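# Place bottles on ledges matching cap colour

## Task

Put every bottle upright on the wall ledge whose coloured label strip is the same colour as that bottle's cap, so that the entire bottom of the bottle rests on the ledge.

## Robot and tools

Robot: two seven-joint arms, left_arm and right_arm, each ending in a parallel gripper. The arms face +x. left_arm sits on the +y side and right_arm on the -y side; these names do not correspond to sides in the images. Equal joint values on the two arms give mirror-image postures.

Scene frame: the origin lies on the plane z = 0, under the midpoint between the arm bases, 0.70 m below them. +z is up. All positions are in metres and all orientations are quaternions written w first (qw, qx, qy, qz). In the gripper's own axes the fingers point along +z and close along y. end_effector_position is the point between the closed finger pads, just under 1 cm behind the tips. While closing, the tips move about 17 mm further along +z, mostly while the pads are still more than 70 mm apart. Reported poses can be a few cm off, more so at long reach.

Row layout, shared by both motion tools: a row is one flat list of 16 numbers covering both arms. The first 8 are left_arm: x, y, z, qw, qx, qy, qz, opening. The next 8 are right_arm in the same order. x, y, z and the quaternion form an absolute target pose in the scene frame, not an offset. opening runs from -1 (closed) to +1 (fully open, 0.145 m). It is an absolute command, so 0 means half open. To leave an arm or gripper unchanged, repeat its current pose and opening. For an arm meant to stay still, repeat the pose from the last result before it stopped. Keep the quaternion constant across rows to hold an orientation. The controller limits each step's orientation change to 32 degrees from the measured one, and a large turn can swing the elbow.

execute_actions(actions, cameras): actions is a list of actions. Each action is a list of up to 15 rows, one row per 1/30 s step; a short action repeats its last row until 15 steps have passed, so one action lasts 0.5 s. Any target more than 0.6 m from the gripper's current position along one of that gripper's axes gets the action refused for both arms. The first action is checked against the latest reported state. An empty actions list only returns the state and images. Afterwards each arm heads for its "Hand target", which may fall short of the commanded pose, so send the rest in the next action.

move(target, speed, blend, opening_speed, blocking, cameras): drives each gripper in a straight line from its Hand target to the given absolute row. target can also be a list of up to 15 rows, visited in turn, all within 10 s. speed is in m/s, 0.002 to 1.1, default 0.25; rotation is capped at twice that value in rad/s. speed may be a single value or one per target. blend (m) rounds off corners between listed targets. opening_speed (per second on the -1..1 scale, at least 0.2) makes fingers change gradually. blocking=false returns after about 0.5 s while the move continues; a new move takes over from a running one. Paths do not avoid obstacles or the other arm. The gripper lags its path and can overshoot speed, especially with a nearly straight arm. Faster moves and targets set further past a contact hit and press harder. An opening change in a later listed target is applied once everything is at rest there. The result adds a "move:" line giving the outcome (done, off_target, moving, held, fault) and any limits applied: paced means the command was clipped, held means steps were withheld or the clearance check stopped the path. done means the arm is at rest within 3 mm and 2 degrees. Neither done nor off_target tells you whether the arm is touching something.

wait(seconds 0-10): lets time pass while the last commands hold. stop(): brings a running move to rest, which needs braking distance. zoom_image(camera "cam_high" or "cam_low", region [x0,y0,x1,y1] pixels, at most 504x504) gives a closer view of the latest image. read_manual shows only licence text. finished_scene(scene) ends the scene permanently; scene 1 is practice and can be skipped this way.

Results: the pose of each gripper, Hand target, Tool commands, grip_measured (measured opening on the -1..1 scale; the last value in Joint positions is that opening in metres), joint torques (including gravity, noisy, with joints 3 and 4 wrapping at ±28 N m), joint velocities ("within noise" means still), motor temperatures, and images from cam_high and cam_low (896x504). Calibration for both is supplied, though each camera may have moved slightly.

Gripping: to keep hold of something, command an opening well below grip_measured; the further below, the harder the squeeze (around 10 N per pad). Closing fully takes at least about 0.5 s. A quick close squeezes harder.

Avoid: dropping bottles, releasing one while it still moves, knocking anything off the work area (this ends the scene), hitting or pressing the two arms together (including one gripper closing on the other's fingers), and fast impacts or hard pushes. The clearance check does not protect grippers against each other. Heat builds up from holding loads, from stretched arms and from pushing toward poses that cannot be reached, even while you are thinking. A MOTOR HOT line appears at 85 °C, and at 100 °C the arm stops for 30-60 s. Loose objects may occasionally be nudged by outside pushes. The bottles must stay upright on the correct ledge once released.

Each tool is called after "Emit:" in YAML: its name, and indented under it one key for each argument.

## Session

Emit:
execute_actions:
  actions: []

Emit:
zoom_image:
  camera: "cam_low"
  region: [320, 130, 620, 400]

Emit:
zoom_image:
  camera: "cam_high"
  region: [420, 200, 690, 420]

Scene clock: 0.00 s.
left_arm: end_effector_position=(+0.2239, +0.1828, +0.6144) grip_measured=+1.00 end_effector_quat_wxyz=(-0.319, +0.395, -0.515, +0.691) | right_arm: end_effector_position=(+0.4009, -0.1655, +0.3728) grip_measured=+1.00 end_effector_quat_wxyz=(+0.260, +0.265, +0.837, +0.401)
Joint positions: left_arm=[-1.106 0.942 0.535 2.339 -0.48 -0.199 -0.367 0.145] | right_arm=[0.583 0.619 -0.841 0.925 -1.182 -0.496 -0.047 0.145]
Joint velocities: within noise
Joint torques (N m): no reading
Motor temperatures (°C): left_arm=[21 21 22 20 21 23 21] | right_arm=[20 22 22 19 20 19 21]
Hand target: left_arm +0.2239, +0.1828, +0.6144; -0.319, +0.395, -0.515, +0.691 | right_arm +0.4009, -0.1655, +0.3728; +0.260, +0.265, +0.837, +0.401
Tool commands: left_gripper/opening=+1.0 right_gripper/opening=+1.0

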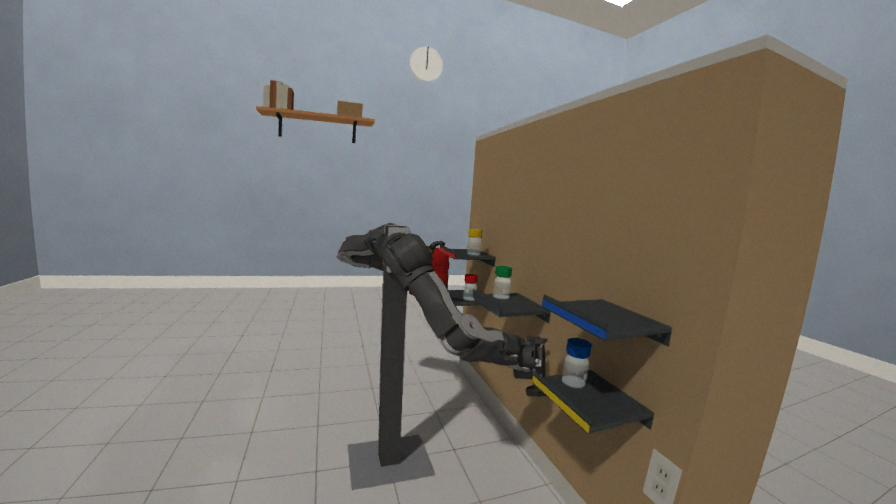

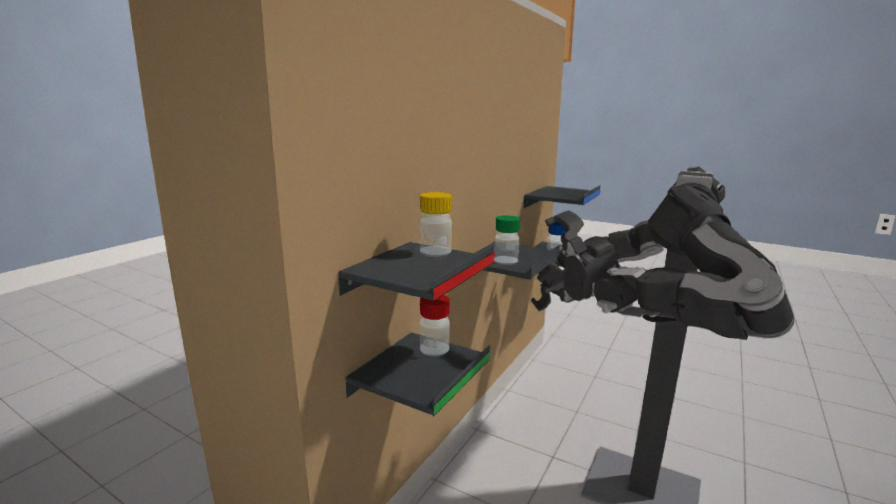

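Scaled by 1.680 (camera's finer frame: 1280x720).

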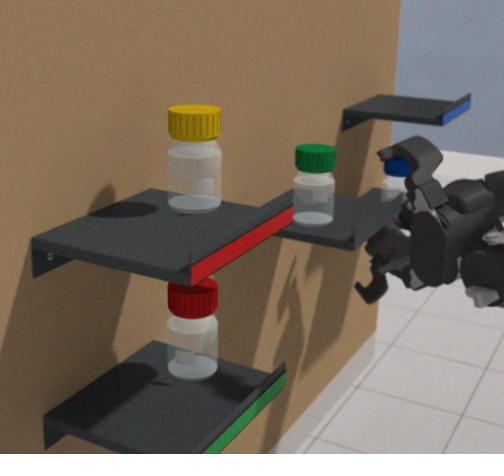

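Scaled by 1.867 (camera's finer frame: 1280x720).

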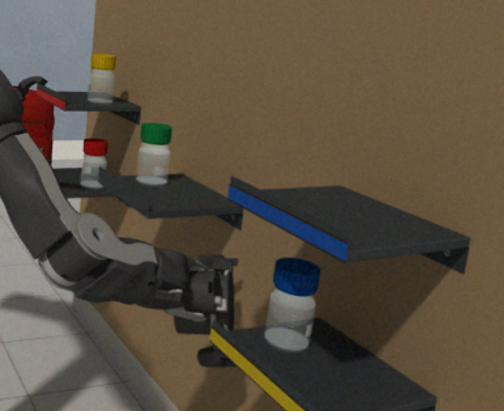

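Emit:
move:
  target:
    - [0.22,0.22,0.62,0,0.8192,0,0.5736,1,0.25,-0.20,0.46,0.26,0.265,0.837,0.401,1]
    - [0.24,0.30,0.70,0,0.8192,0,0.5736,1,0.24,-0.28,0.52,0,0.8192,0,0.5736,1]
  speed: 0.2

Emit:
zoom_image:
  camera: "cam_low"
  region: [330, 130, 630, 400]

Emit:
zoom_image:
  camera: "cam_high"
  region: [420, 200, 690, 420]

Scene clock: 67.43 s.
left_arm: end_effector_position=(+0.2400, +0.3010, +0.6997) grip_measured=+1.00 end_effector_quat_wxyz=(-0.007, +0.790, -0.041, +0.612) | right_arm: end_effector_position=(+0.2407, -0.2804, +0.5203) grip_measured=+1.00 end_effector_quat_wxyz=(+0.002, +0.819, +0.000, +0.574)
Joint positions: left_arm=[-1.013 0.99 1.532 2.291 1.585 0.781 -0.086 0.145] | right_arm=[-0.202 1.872 -0.882 2.212 1.366 -0.755 -0.567 0.145]
Joint torques (N m): left_arm=[0.2 3.81 2.66 -0.2 0.1 -0.55 0.21] | right_arm=[1.65 6.45 1.28 1.36 -0.03 -0.49 0.17]
Hand target: left_arm +0.2400, +0.3002, +0.6997; -0.005, +0.790, -0.043, +0.611 | right_arm +0.2400, -0.2801, +0.5200; +0.000, +0.819, +0.000, +0.573
Off the commanded pose: left_arm 0.001 m, 7 deg | right_arm 0.001 m, 0 deg.
joint sent to its limit (left arm) — joint 5 (forearm roll), upper limit; joint 6 (wrist pitch), upper limit. The joint targets are off in orientation, not in position.
move: off_target (left_arm)

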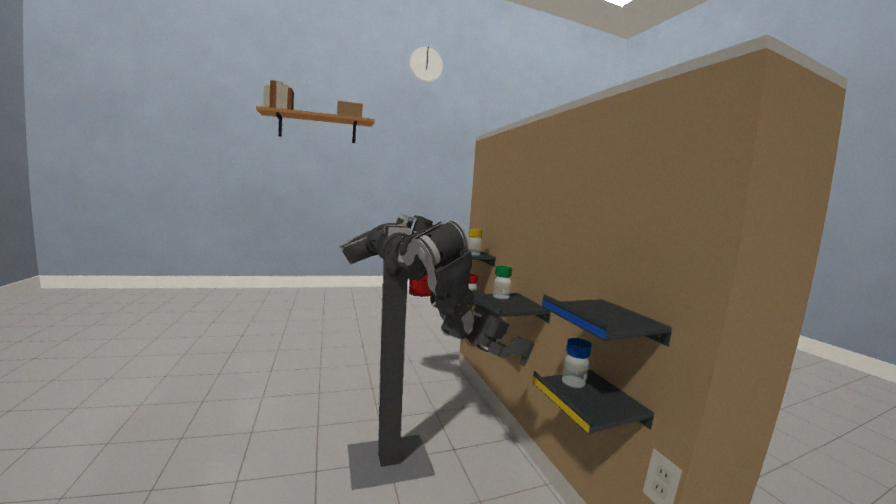

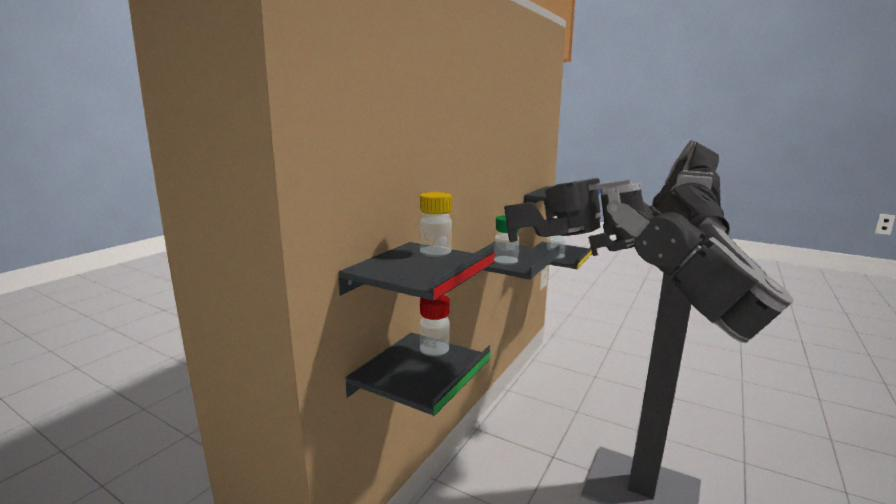

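Scaled by 1.680 (camera's finer frame: 1280x720).

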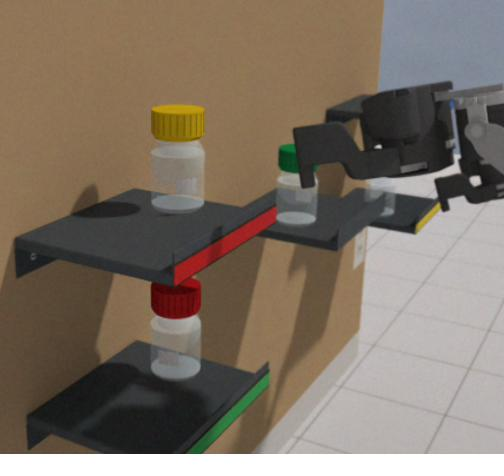

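Scaled by 1.867 (camera's finer frame: 1280x720).

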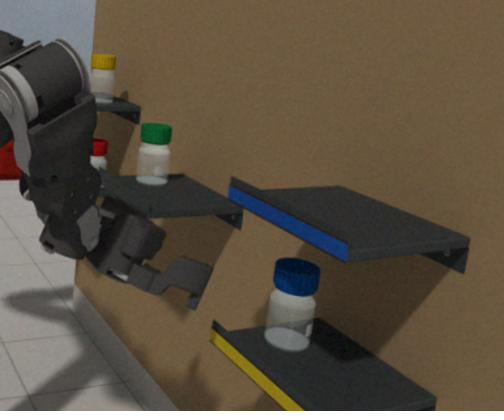

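Emit:
move:
  target:
    - [0.245,0.33,0.70,0,0.7547,0,0.6561,1,0.2,-0.24,0.38,0,0.9397,0,0.3420,1]
    - [0.25,0.345,0.70,0,0.7547,0,0.6561,1,0.12,-0.22,0.18,0,0.985,0,0.172,1]
  speed: 0.2

Scene clock: 99.77 s.
left_arm: end_effector_position=(+0.2494, +0.3461, +0.7012) grip_measured=+1.00 end_effector_quat_wxyz=(-0.002, +0.754, +0.002, +0.657) | right_arm: end_effector_position=(+0.1201, -0.2198, +0.1800) grip_measured=+1.00 end_effector_quat_wxyz=(+0.001, +0.985, -0.002, +0.171)
Joint positions: left_arm=[-1.027 0.963 1.448 2.125 1.468 0.575 0.053 0.145] | right_arm=[-0.066 0.654 -1.072 1.065 1.177 0.043 -0.324 0.145]
Joint torques (N m): left_arm=[0.22 4.1 1.95 0.49 0.11 -0.69 0.23] | right_arm=[0.99 4 0.69 1.76 -0.04 -0.2 0.21]
Hand target: left_arm +0.2500, +0.3451, +0.7000; +0.000, +0.755, +0.000, +0.656 | right_arm +0.1201, -0.2200, +0.1800; +0.000, +0.985, +0.000, +0.172
Off the commanded pose: left_arm 0.002 m, 0 deg | right_arm 0.000 m, 0 deg.
move: done

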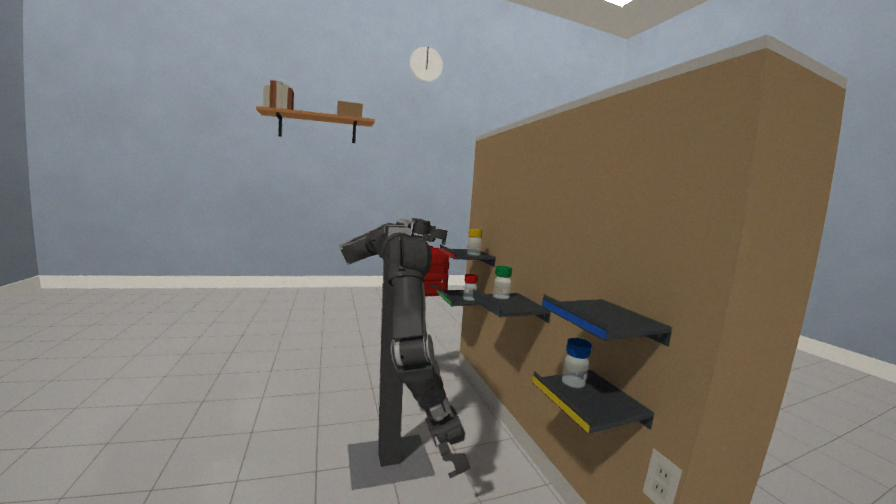

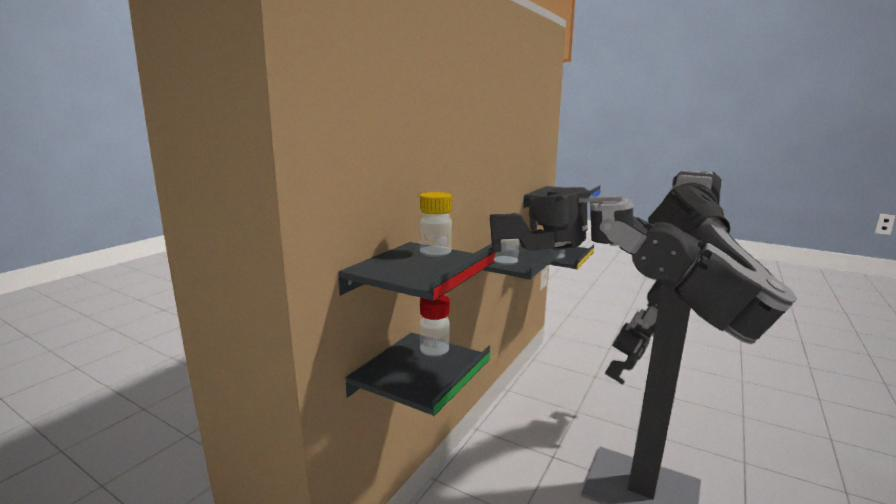

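Emit:
move:
  target:
    - [0.25,0.345,0.70,0,0.7547,0,0.6561,1,0.06,-0.18,0.12,0,0.998,0,0.0628,1]
    - [0.25,0.345,0.70,0,0.7547,0,0.6561,1,0.2,-0.20,0.26,0,0.9397,0,0.3420,1]
  speed: 0.2
  cameras: []

Scene clock: 110.00 s.
left_arm: end_effector_position=(+0.2494, +0.3461, +0.7011) grip_measured=+1.00 end_effector_quat_wxyz=(-0.002, +0.754, +0.002, +0.657) | right_arm: end_effector_position=(+0.1997, -0.1993, +0.2595) grip_measured=+1.00 end_effector_quat_wxyz=(-0.002, +0.940, +0.001, +0.340)
Joint positions: left_arm=[-1.028 0.963 1.448 2.125 1.468 0.574 0.053 0.145] | right_arm=[-0.043 0.781 -1.032 1.426 1.079 -0.095 -0.523 0.145]
Joint torques (N m): left_arm=[0.22 4.1 1.99 0.49 0.11 -0.68 0.23] | right_arm=[1.52 3.71 1.7 2.95 -0.14 -0.36 -0.1]
Hand target: left_arm +0.2500, +0.3451, +0.7000; +0.000, +0.755, +0.000, +0.656 | right_arm +0.2000, -0.1999, +0.2600; +0.000, +0.940, +0.000, +0.342
Off the commanded pose: left_arm 0.002 m, 0 deg | right_arm 0.001 m, 0 deg.
move: done

Emit:
move:
  target:
    - [0.25,0.345,0.70,0,0.7547,0,0.6561,1,0.2,-0.13,0.28,0.1962,0.7698,-0.5390,0.2802,1]
  speed: 0.3
  cameras: []

Scene clock: 123.67 s.
left_arm: end_effector_position=(+0.2494, +0.3461, +0.7011) grip_measured=+1.00 end_effector_quat_wxyz=(-0.002, +0.754, +0.002, +0.657) | right_arm: end_effector_position=(+0.2016, -0.1285, +0.2806) grip_measured=+1.00 end_effector_quat_wxyz=(+0.192, +0.772, -0.537, +0.281)
Joint positions: left_arm=[-1.028 0.963 1.448 2.125 1.468 0.574 0.053 0.145] | right_arm=[0 -0.007 -0.628 1.231 0.936 -0.422 -1.468 0.145]
Joint torques (N m): left_arm=[0.2 4.1 1.99 0.47 0.12 -0.68 0.23] | right_arm=[2.44 -1.75 0.21 3.21 -0.38 -0.09 -0.13]
Hand target: left_arm +0.2500, +0.3451, +0.7000; +0.000, +0.755, +0.000, +0.656 | right_arm +0.2000, -0.1300, +0.2800; +0.196, +0.770, -0.539, +0.280
Off the commanded pose: left_arm 0.002 m, 0 deg | right_arm 0.002 m, 1 deg.
move: done

Emit:
move:
  target:
    - [0.25,0.345,0.70,0,0.7547,0,0.6561,1,0.23,-0.2,0.42,0.1485,0.7912,-0.2120,0.554,1]
    - [0.25,0.345,0.70,0,0.7547,0,0.6561,1,0.24,-0.28,0.50,0,0.8192,0,0.5736,1]
  speed: 0.3
  cameras: []

Scene clock: 135.20 s.
left_arm: end_effector_position=(+0.2494, +0.3461, +0.7011) grip_measured=+1.00 end_effector_quat_wxyz=(-0.002, +0.754, +0.002, +0.657) | right_arm: end_effector_position=(+0.2406, -0.2802, +0.5007) grip_measured=+1.00 end_effector_quat_wxyz=(+0.002, +0.819, +0.001, +0.574)
Joint positions: left_arm=[-1.028 0.963 1.448 2.125 1.468 0.574 0.053 0.145] | right_arm=[-0.216 1.756 -0.879 2.147 1.284 -0.717 -0.591 0.145]
Joint torques (N m): left_arm=[0.2 4.1 2 0.49 0.12 -0.68 0.23] | right_arm=[1.6 5.71 1.48 1.24 -0.08 -0.45 0.17]
Hand target: left_arm +0.2500, +0.3451, +0.7000; +0.000, +0.755, +0.000, +0.656 | right_arm +0.2399, -0.2800, +0.4999; +0.000, +0.819, +0.000, +0.573
Off the commanded pose: left_arm 0.002 m, 0 deg | right_arm 0.001 m, 0 deg.
move: done

Emit:
move:
  target:
    - [0.25,0.345,0.70,0,0.7547,0,0.6561,1,0.24,-0.28,0.50,0,0.573,0,0.819,1]
    - [0.25,0.345,0.70,0,0.7547,0,0.6561,1,0.24,-0.28,0.50,0,0.409,0,0.9125,1]
  speed: 0.4
  cameras: []

Scene clock: 153.90 s.
left_arm: end_effector_position=(+0.2494, +0.3461, +0.7011) grip_measured=+1.00 end_effector_quat_wxyz=(-0.002, +0.754, +0.002, +0.657) | right_arm: end_effector_position=(+0.2401, -0.2804, +0.5009) grip_measured=+1.00 end_effector_quat_wxyz=(+0.001, +0.409, +0.001, +0.913)
Joint positions: left_arm=[-1.028 0.963 1.448 2.125 1.468 0.574 0.053 0.145] | right_arm=[-0.067 -0.094 0.843 1.275 0.761 -0.785 1.299 0.145]
Joint torques (N m): left_arm=[0.2 4.1 1.99 0.47 0.12 -0.68 0.23] | right_arm=[2.33 1.81 0.02 3.22 0.46 0.04 0.13]
Hand target: left_arm +0.2499, +0.3451, +0.7000; +0.000, +0.755, +0.000, +0.656 | right_arm +0.2400, -0.2800, +0.5000; +0.000, +0.409, +0.000, +0.913
Off the commanded pose: left_arm 0.002 m, 0 deg | right_arm 0.001 m, 0 deg.
joint read past its limit (right arm) — joint 6 (wrist pitch), lower limit.
joint sent to its limit (right arm) — joint 6 (wrist pitch), lower limit. The joint targets still meet the commanded pose.
move: done

Emit:
move:
  target:
    - [0.34,0.345,0.692,0,0.7547,0,0.6561,1,0.24,-0.34,0.50,0,0.8192,0,0.5736,1]
  speed: 0.2

Emit:
zoom_image:
  camera: "cam_low"
  region: [350, 150, 550, 310]

Emit:
zoom_image:
  camera: "cam_high"
  region: [420, 200, 690, 420]

Scene clock: 163.10 s.
left_arm: end_effector_position=(+0.3398, +0.3440, +0.6947) grip_measured=+1.00 end_effector_quat_wxyz=(+0.001, +0.752, -0.003, +0.659) | right_arm: end_effector_position=(+0.2399, -0.3406, +0.5009) grip_measured=+1.00 end_effector_quat_wxyz=(+0.000, +0.818, +0.001, +0.575)
Joint positions: left_arm=[-1.032 1.396 1.204 1.852 1.544 0.315 -0.118 0.145] | right_arm=[-0.365 0.263 0.868 1.923 0.213 0.53 0.774 0.145]
Joint torques (N m): left_arm=[2.97 4.07 2.54 0.27 0.13 -0.7 -0.05] | right_arm=[0.83 3.92 0.98 3.99 0.39 -0.1 -0.1]
Hand target: left_arm +0.3400, +0.3450, +0.6920; +0.000, +0.755, +0.000, +0.656 | right_arm +0.2400, -0.3400, +0.5000; +0.000, +0.819, +0.000, +0.574
Off the commanded pose: left_arm 0.003 m, 1 deg | right_arm 0.001 m, 0 deg.
move: done

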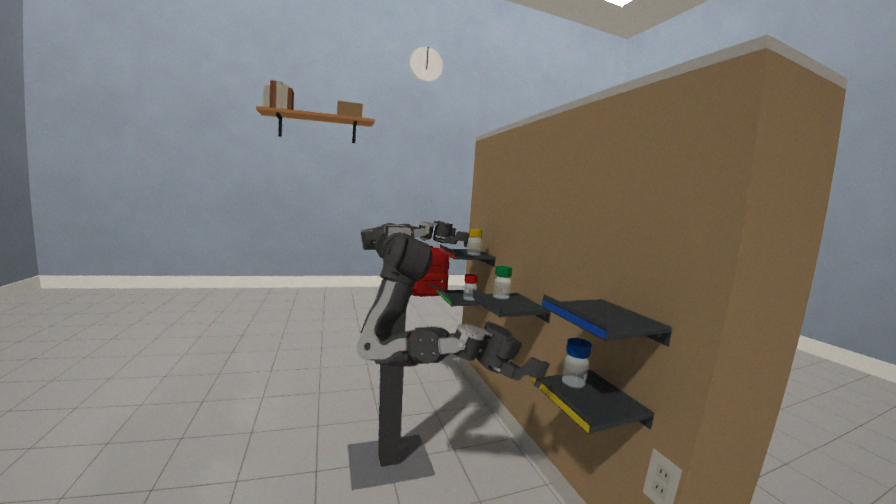

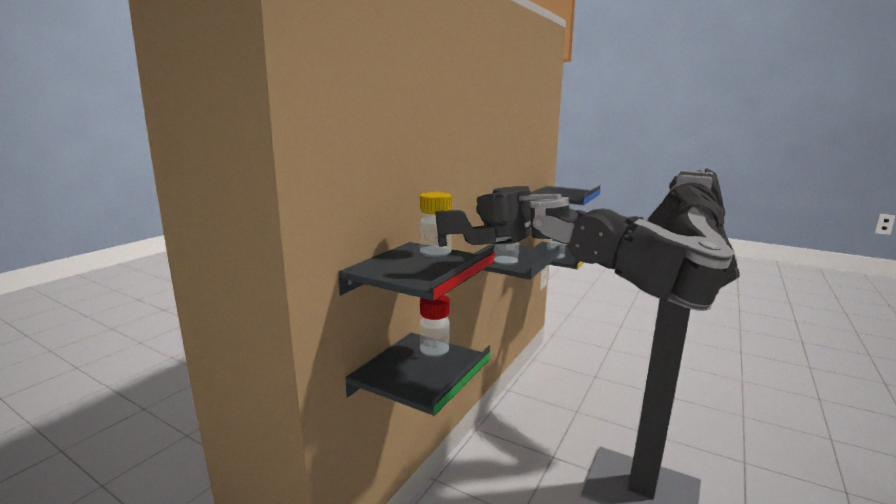

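Scaled by 2.520 (camera's finer frame: 1280x720).

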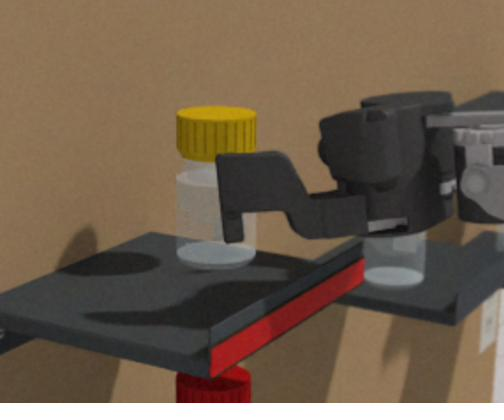

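Scaled by 1.867 (camera's finer frame: 1280x720).

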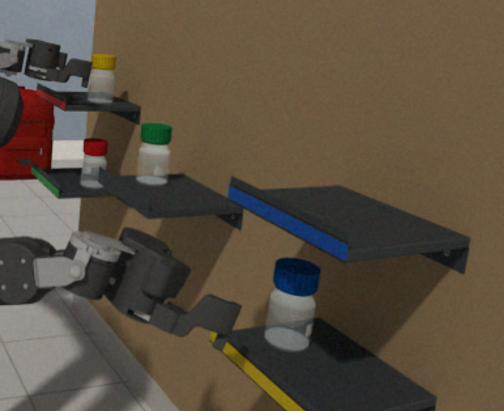

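Emit:
move:
  target:
    - [0.34,0.345,0.690,0,0.7547,0,0.6561,1,0.24,-0.357,0.51,0,0.8192,0,0.5736,1]
    - [0.36,0.345,0.690,0,0.7547,0,0.6561,1,0.33,-0.357,0.505,0,0.8192,0,0.5736,1]
    - [0.389,0.345,0.684,0,0.7547,0,0.6561,1,0.382,-0.357,0.490,0,0.8192,0,0.5736,1]
  speed: 0.1

Emit:
zoom_image:
  camera: "cam_low"
  region: [350, 150, 550, 310]

Emit:
zoom_image:
  camera: "cam_high"
  region: [420, 200, 690, 420]

Scene clock: 174.50 s.
left_arm: end_effector_position=(+0.3895, +0.3441, +0.6854) grip_measured=+1.00 end_effector_quat_wxyz=(-0.004, +0.752, -0.008, +0.659) | right_arm: end_effector_position=(+0.3821, -0.3564, +0.4911) grip_measured=+1.00 end_effector_quat_wxyz=(-0.002, +0.819, +0.001, +0.574)
Joint positions: left_arm=[-1.407 1.634 1.445 1.639 1.584 0.168 -0.126 0.145] | right_arm=[0.247 0.437 0.492 1.344 0.051 0.495 0.625 0.145]
Joint torques (N m): left_arm=[4.95 0.99 3.73 0.21 0.13 -0.53 0.08] | right_arm=[4.26 4.89 1.11 3.69 0.37 -0.41 -0.13]
Hand target: left_arm +0.3890, +0.3450, +0.6839; -0.004, +0.754, -0.006, +0.657 | right_arm +0.3820, -0.3570, +0.4900; +0.000, +0.819, +0.000, +0.574
Off the commanded pose: left_arm 0.002 m, 1 deg | right_arm 0.001 m, 0 deg.
joint sent to its limit (left arm) — joint 1 (shoulder pitch), lower limit; joint 5 (forearm roll), upper limit. The joint targets still meet the commanded pose.
move: done

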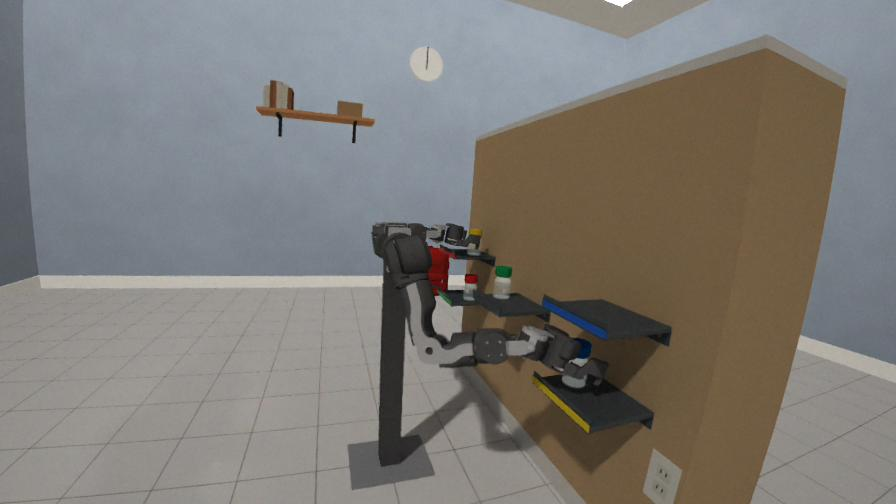

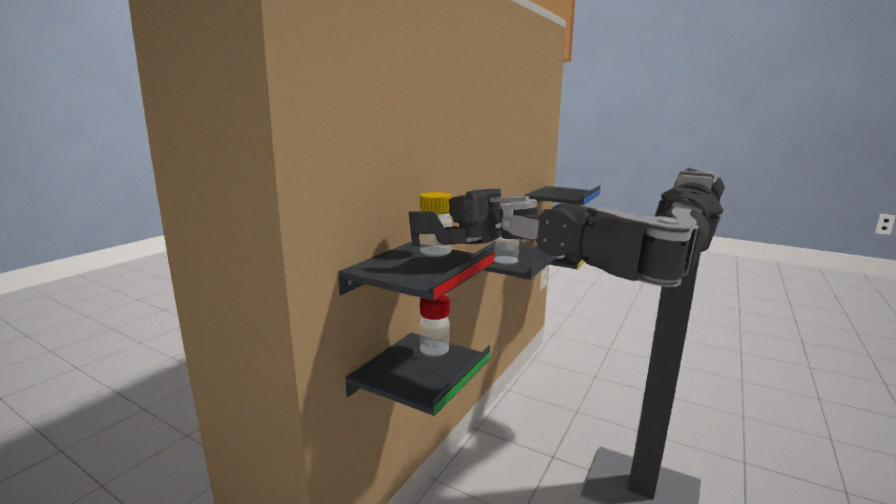

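Scaled by 2.520 (camera's finer frame: 1280x720).

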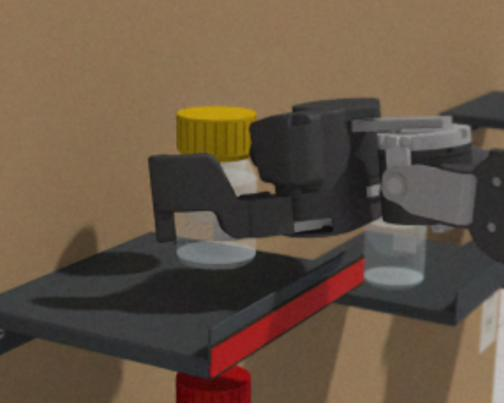

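Scaled by 1.867 (camera's finer frame: 1280x720).

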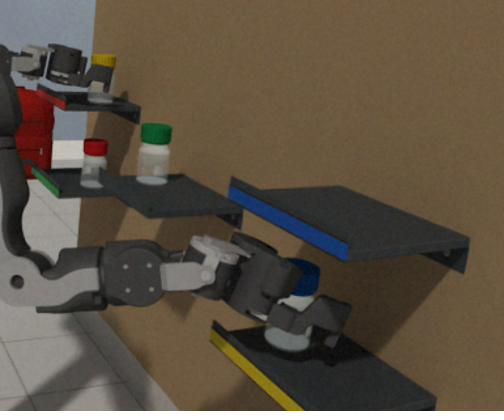

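Emit:
move:
  target: [0.389,0.345,0.684,0,0.7547,0,0.6561,-0.6,0.382,-0.357,0.490,0,0.8192,0,0.5736,-0.6]
  opening_speed: 0.6

Emit:
zoom_image:
  camera: "cam_low"
  region: [350, 150, 550, 310]

Emit:
zoom_image:
  camera: "cam_high"
  region: [420, 200, 690, 420]

Scene clock: 187.03 s.
left_arm: end_effector_position=(+0.3894, +0.3440, +0.6853) grip_measured=-0.24 end_effector_quat_wxyz=(-0.003, +0.752, -0.008, +0.659) | right_arm: end_effector_position=(+0.3822, -0.3564, +0.4912) grip_measured=-0.27 end_effector_quat_wxyz=(-0.002, +0.819, +0.001, +0.574)
Joint positions: left_arm=[-1.407 1.634 1.445 1.639 1.584 0.169 -0.124 0.058] | right_arm=[0.247 0.437 0.492 1.344 0.051 0.494 0.625 0.056]
Joint torques (N m): left_arm=[4.95 1.09 3.74 0.16 0.13 -0.56 0.03] | right_arm=[4.36 4.97 1.18 3.74 0.37 -0.41 -0.11]
Hand target: left_arm +0.3889, +0.3451, +0.6839; -0.004, +0.754, -0.006, +0.657 | right_arm +0.3820, -0.3571, +0.4900; +0.000, +0.819, +0.000, +0.574
Off the commanded pose: left_arm 0.002 m, 1 deg | right_arm 0.001 m, 0 deg.
joint sent to its limit (left arm) — joint 1 (shoulder pitch), lower limit; joint 5 (forearm roll), upper limit. The joint targets still meet the commanded pose.
move: done

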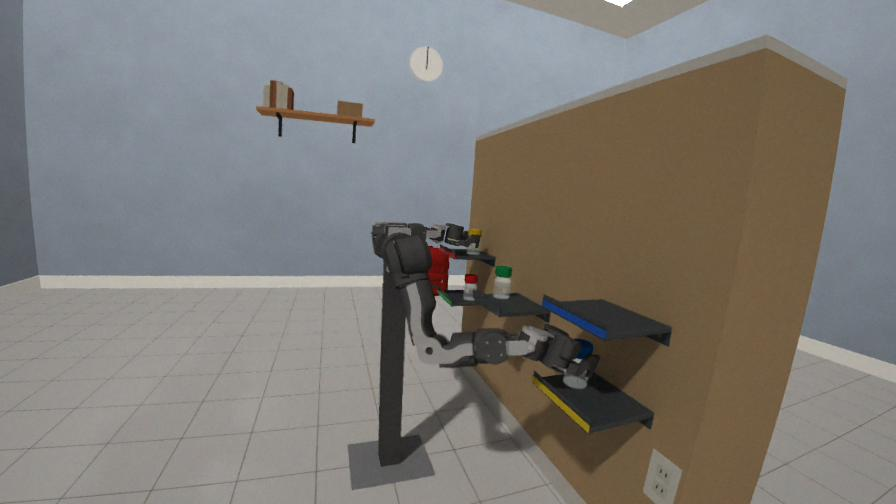

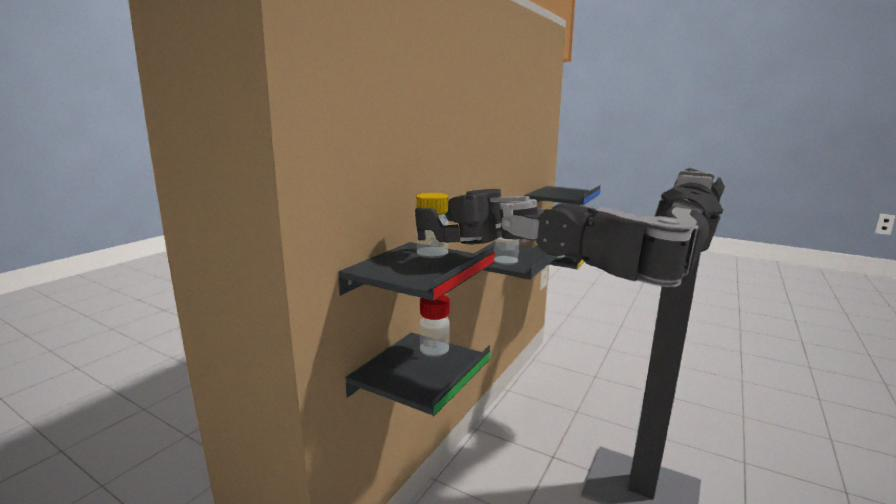

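Scaled by 2.520 (camera's finer frame: 1280x720).

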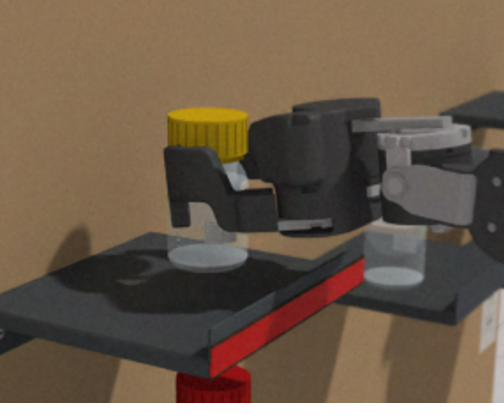

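Scaled by 1.867 (camera's finer frame: 1280x720).

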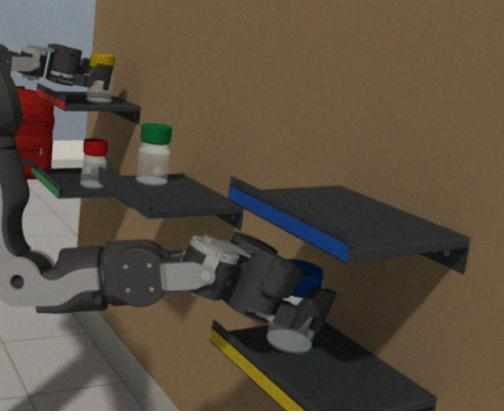

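Emit:
move:
  target:
    - [0.389,0.345,0.715,0,0.7547,0,0.6561,-0.6,0.382,-0.357,0.515,0,0.8192,0,0.5736,-0.6]
    - [0.245,0.345,0.715,0,0.7547,0,0.6561,-0.6,0.23,-0.357,0.52,0,0.8192,0,0.5736,-0.6]
  speed: 0.12

Emit:
zoom_image:
  camera: "cam_low"
  region: [400, 150, 650, 310]

Emit:
zoom_image:
  camera: "cam_high"
  region: [420, 200, 690, 420]

Scene clock: 213.03 s.
left_arm: end_effector_position=(+0.2446, +0.3463, +0.7128) grip_measured=-0.24 end_effector_quat_wxyz=(-0.001, +0.758, +0.003, +0.653) | right_arm: end_effector_position=(+0.2291, -0.3587, +0.5170) grip_measured=-0.27 end_effector_quat_wxyz=(+0.001, +0.823, -0.005, +0.568)
Joint positions: left_arm=[-1.096 0.976 1.559 2.121 1.538 0.613 0.045 0.058] | right_arm=[-0.368 0.319 0.965 1.923 0.23 0.607 0.849 0.055]
Joint torques (N m): left_arm=[1.17 3.76 2.96 0.51 0.12 -0.82 0.23] | right_arm=[0.99 4.68 2.13 4.26 0.65 -0.47 0.16]
Hand target: left_arm +0.2449, +0.3451, +0.7150; +0.000, +0.755, +0.000, +0.656 | right_arm +0.2300, -0.3571, +0.5200; +0.000, +0.819, +0.000, +0.574
Off the commanded pose: left_arm 0.003 m, 1 deg | right_arm 0.004 m, 1 deg.
move: off_target (right_arm)

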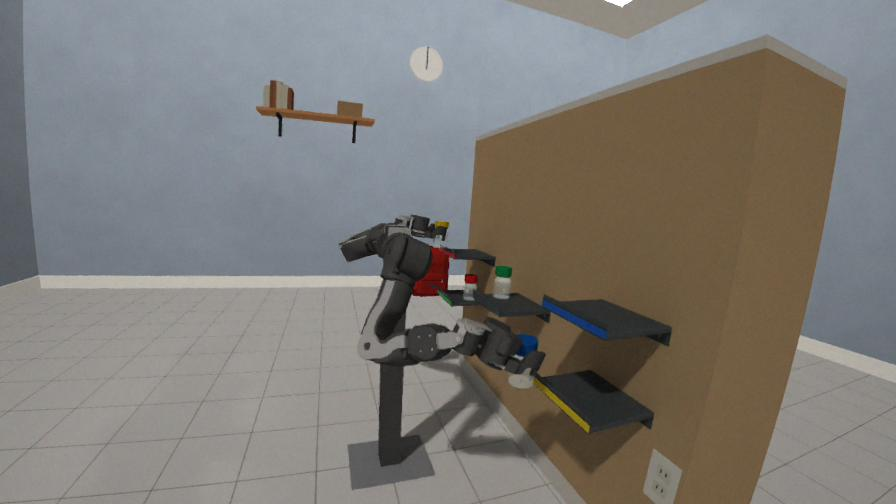

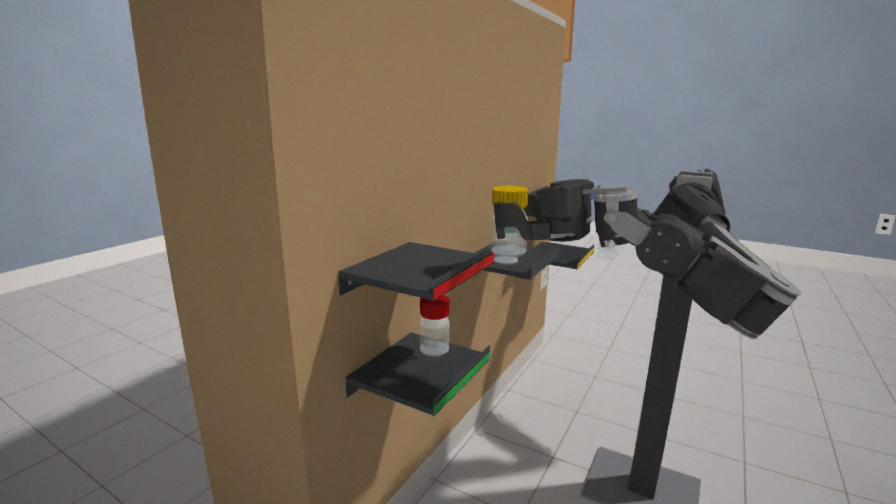

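Scaled by 2.016 (camera's finer frame: 1280x720).

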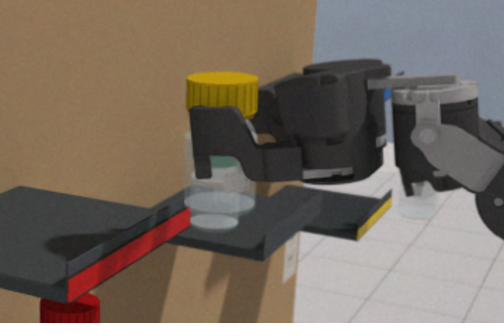

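Scaled by 1.867 (camera's finer frame: 1280x720).

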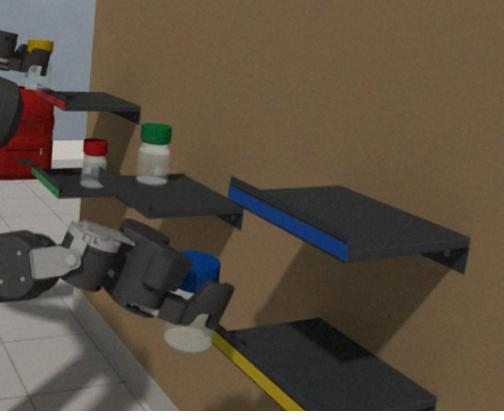

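Emit:
move:
  target:
    - [0.24,0.21,0.67,0.1,0.745,-0.11,0.65,-0.6,0.225,-0.38,0.62,0,0.8192,0,0.5736,-0.6]
    - [0.255,0.10,0.635,0.142,0.7368,-0.1633,0.6406,-0.6,0.235,-0.40,0.74,0,0.8192,0,0.5736,-0.6]
    - [0.275,0.0,0.635,0.142,0.7368,-0.1633,0.6406,-0.6,0.30,-0.40,0.74,0,0.8192,0,0.5736,-0.6]
    - [0.34,-0.065,0.635,0.142,0.7368,-0.1633,0.6406,-0.6,0.35,-0.40,0.735,0,0.8192,0,0.5736,-0.6]
  speed: 0.12
  blend: [0.02,0.02,0.02,0]

Emit:
zoom_image:
  camera: "cam_low"
  region: [430, 150, 630, 310]

Emit:
zoom_image:
  camera: "cam_high"
  region: [420, 200, 690, 420]

Scene clock: 230.77 s.
left_arm: end_effector_position=(+0.2818, +0.0317, +0.6517) grip_measured=-0.24 end_effector_quat_wxyz=(+0.300, +0.684, -0.327, +0.579) | right_arm: end_effector_position=(+0.3504, -0.3991, +0.7360) grip_measured=-0.27 end_effector_quat_wxyz=(-0.001, +0.818, +0.002, +0.575)
Joint positions: left_arm=[-1.407 2.011 1.265 2.261 1.584 -0.025 -0.196 0.058] | right_arm=[-1.117 1.59 1.564 1.43 1.444 0.785 0.179 0.055]
Joint torques (N m): left_arm=[5.21 0.73 3.52 0.38 0.1 -0.81 0.25] | right_arm=[3.49 3.47 3.96 0.46 0.3 -0.34 -0.12]
Hand target: left_arm +0.2815, +0.0311, +0.6531; +0.303, +0.682, -0.327, +0.580 | right_arm +0.3500, -0.4000, +0.7350; +0.000, +0.819, +0.000, +0.574
Off the commanded pose: left_arm 0.114 m, 28 deg | right_arm 0.001 m, 0 deg.
joint sent to its limit (left arm) — joint 1 (shoulder pitch), lower limit; joint 2 (shoulder roll), upper limit; joint 5 (forearm roll), upper limit. The joint targets are off in position and orientation.
joint sent to its limit (right arm) — joint 6 (wrist pitch), upper limit. The joint targets still meet the commanded pose.
move: off_target (left_arm)

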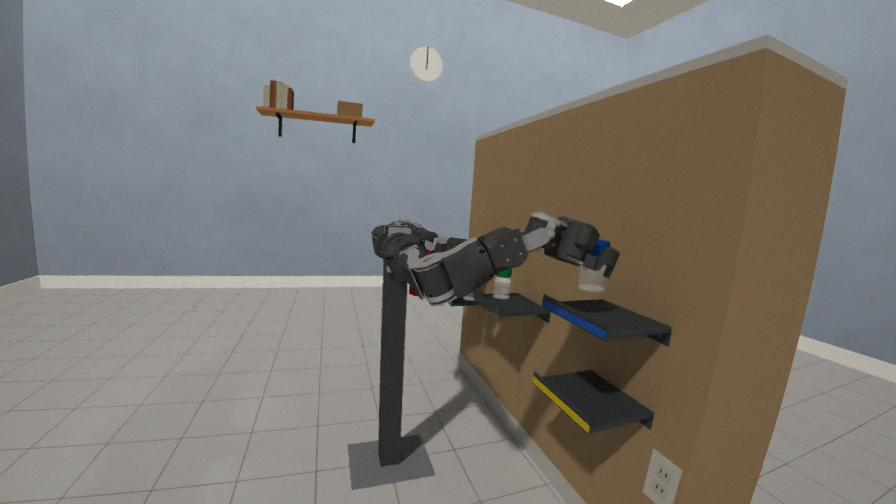

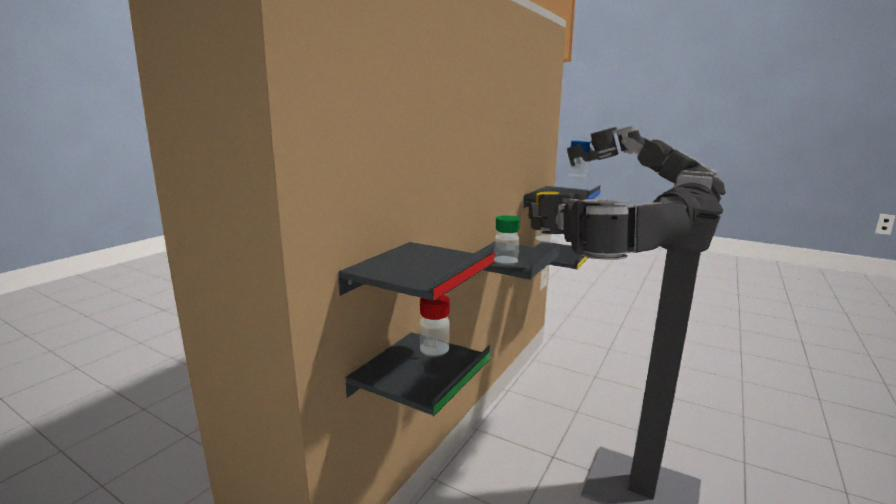

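Scaled by 2.520 (camera's finer frame: 1280x720).

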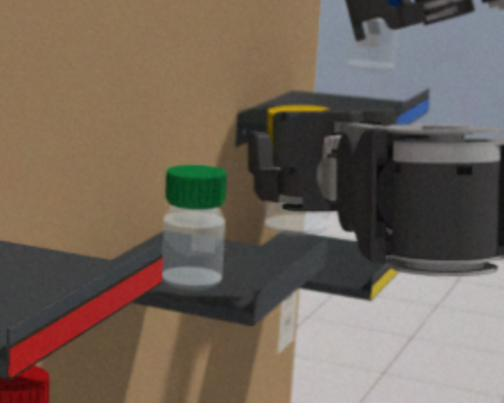

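Scaled by 1.867 (camera's finer frame: 1280x720).

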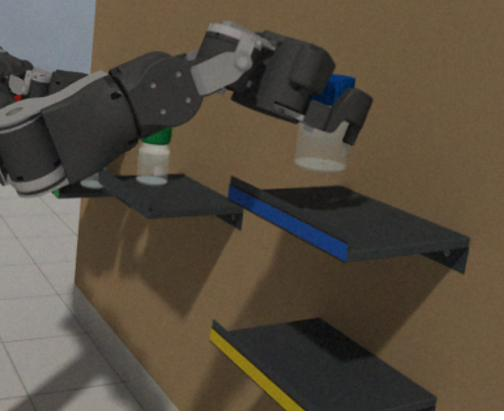

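Emit:
move:
  target:
    - [0.25,0.13,0.65,0.2,0.73,-0.21,0.62,-0.6,0.382,-0.40,0.735,0,0.8192,0,0.5736,-0.6]
    - [0.23,0.28,0.58,0.0,0.7547,0,0.6561,-0.6,0.382,-0.40,0.71,0,0.8192,0,0.5736,-0.6]
    - [0.23,0.30,0.48,0.0,0.7547,0,0.6561,-0.6,0.382,-0.40,0.70,0,0.8192,0,0.5736,-0.6]
  speed: 0.12
  blend: [0.02,0.02,0]

Emit:
zoom_image:
  camera: "cam_low"
  region: [430, 120, 630, 280]

Emit:
zoom_image:
  camera: "cam_high"
  region: [520, 220, 690, 360]

Scene clock: 253.03 s.
left_arm: end_effector_position=(+0.2293, +0.3009, +0.4778) grip_measured=-0.24 end_effector_quat_wxyz=(-0.002, +0.759, +0.001, +0.651) | right_arm: end_effector_position=(+0.3817, -0.3993, +0.6991) grip_measured=-0.27 end_effector_quat_wxyz=(-0.001, +0.822, +0.001, +0.570)
Joint positions: left_arm=[-0.976 0.93 0.226 1.907 0.876 -0.439 -0.158 0.058] | right_arm=[-1.31 1.674 1.564 1.34 1.481 0.606 0.16 0.055]
Joint torques (N m): left_arm=[0.86 2.94 2 3.37 -0.01 -0.99 0.25] | right_arm=[3.73 1.96 4.52 0.68 0.32 -0.73 -0.14]
Hand target: left_arm +0.2299, +0.3000, +0.4799; +0.000, +0.755, +0.000, +0.656 | right_arm +0.3820, -0.4000, +0.7001; +0.000, +0.819, +0.000, +0.574
Off the commanded pose: left_arm 0.002 m, 1 deg | right_arm 0.001 m, 1 deg.
move: done

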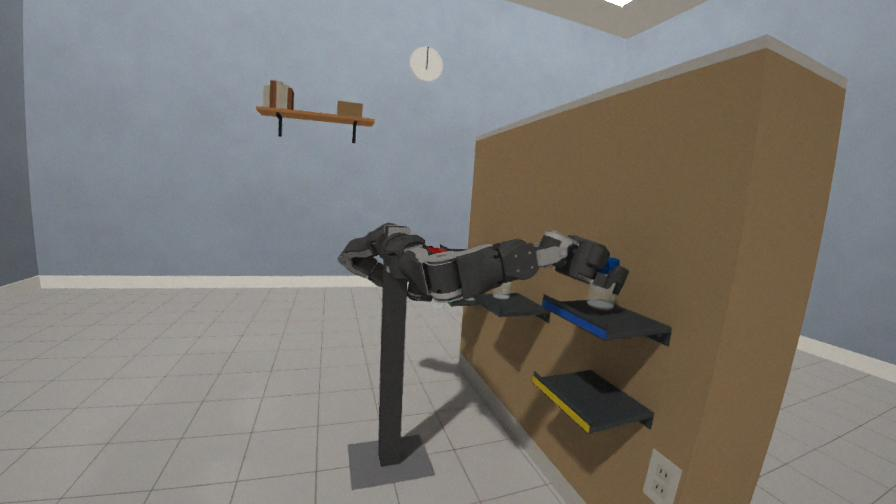

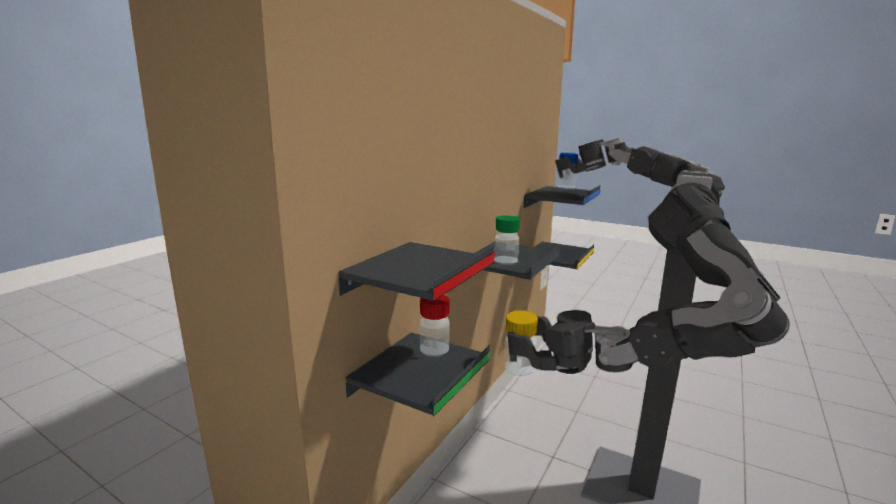

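Scaled by 2.520 (camera's finer frame: 1280x720).

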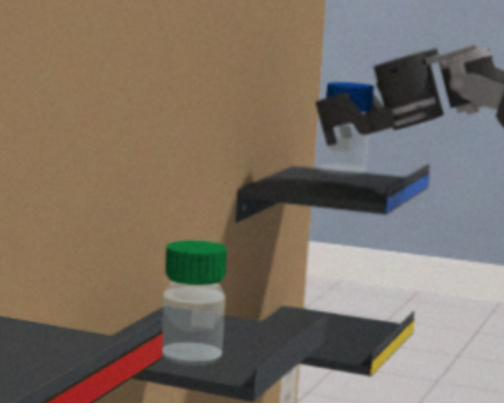

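Scaled by 2.965 (camera's finer frame: 1280x720).

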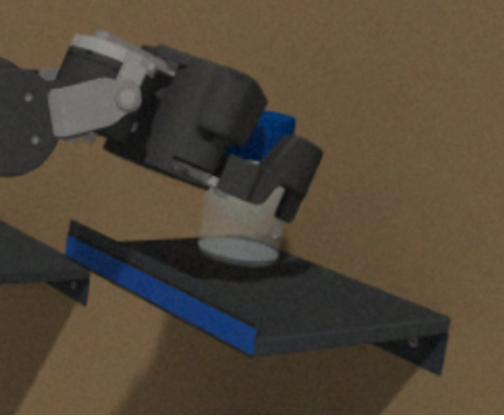

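Emit:
move:
  target:
    - [0.23,0.30,0.48,0.0,0.62,0,0.785,-0.6,0.382,-0.40,0.695,0,0.8192,0,0.5736,-0.6]
    - [0.23,0.30,0.48,0.0,0.4617,0,0.887,-0.6,0.382,-0.40,0.691,0,0.8192,0,0.5736,-0.6]
  speed: 0.2

Emit:
zoom_image:
  camera: "cam_low"
  region: [430, 120, 630, 280]

Emit:
zoom_image:
  camera: "cam_high"
  region: [520, 220, 690, 360]

Scene clock: 266.27 s.
left_arm: end_effector_position=(+0.2291, +0.3010, +0.4800) grip_measured=-0.24 end_effector_quat_wxyz=(-0.002, +0.463, +0.000, +0.886) | right_arm: end_effector_position=(+0.3818, -0.3992, +0.6920) grip_measured=-0.27 end_effector_quat_wxyz=(-0.001, +0.820, +0.001, +0.572)
Joint positions: left_arm=[-0.177 0.021 0.764 1.232 0.781 -0.787 1.194 0.058] | right_arm=[-1.31 1.664 1.528 1.351 1.493 0.566 0.155 0.055]
Joint torques (N m): left_arm=[3.2 2.55 -0.12 4.01 0.47 -0.16 0.24] | right_arm=[3.71 1.94 3.56 0.69 0.3 -0.74 -0.14]
Hand target: left_arm +0.2300, +0.3000, +0.4799; +0.000, +0.462, +0.000, +0.887 | right_arm +0.3820, -0.4000, +0.6911; +0.000, +0.819, +0.000, +0.574
Off the commanded pose: left_arm 0.001 m, 0 deg | right_arm 0.001 m, 0 deg.
joint sent to its limit (left arm) — joint 6 (wrist pitch), lower limit. The joint targets still meet the commanded pose.
joint sent to its limit (right arm) — joint 1 (shoulder pitch), lower limit. The joint targets still meet the commanded pose.
move: done

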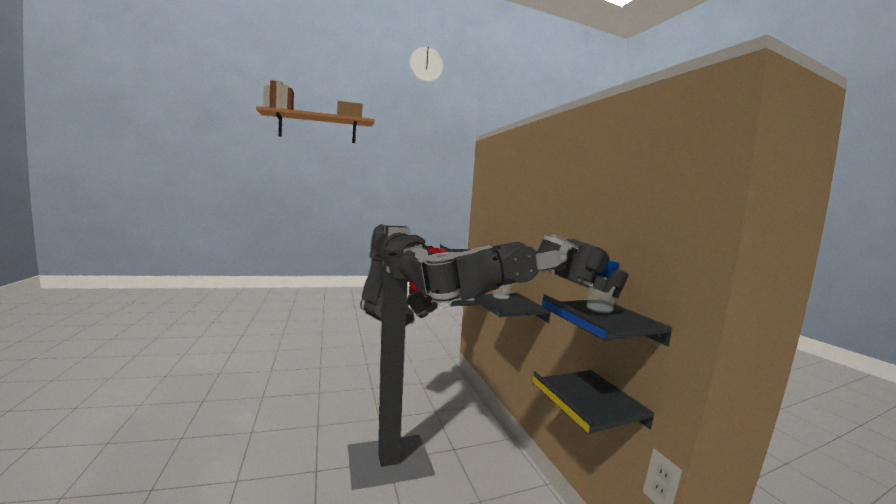

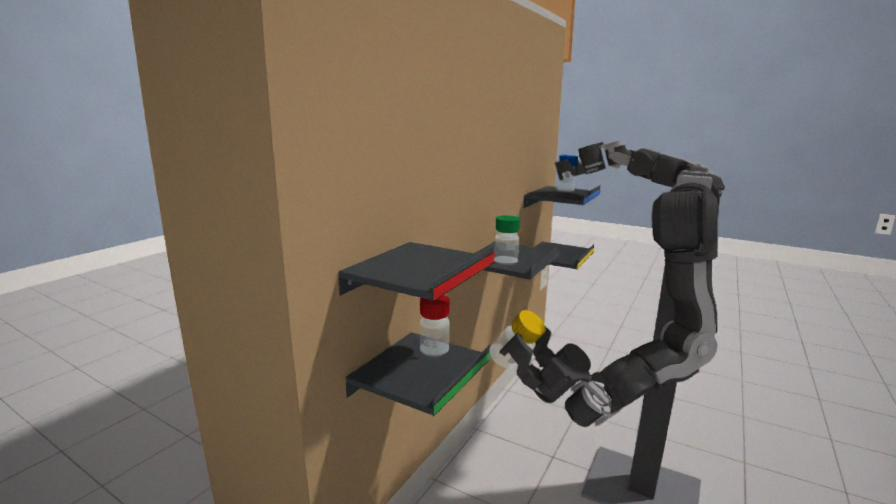

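Scaled by 2.520 (camera's finer frame: 1280x720).

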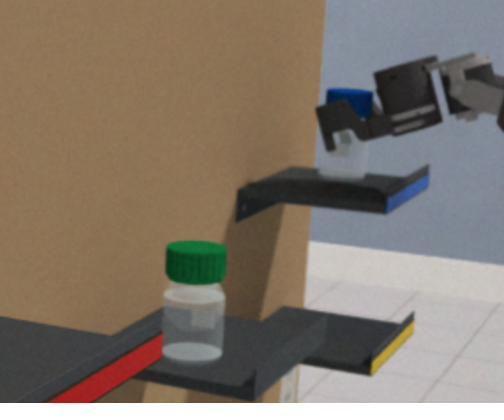

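Scaled by 2.965 (camera's finer frame: 1280x720).

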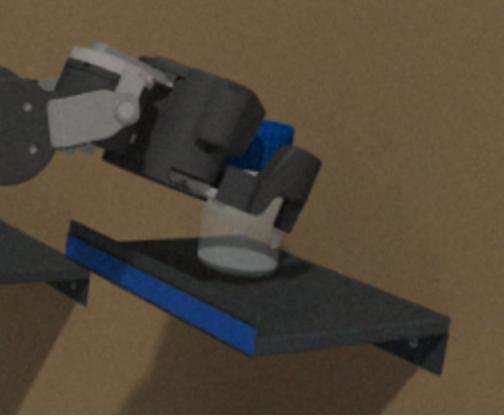

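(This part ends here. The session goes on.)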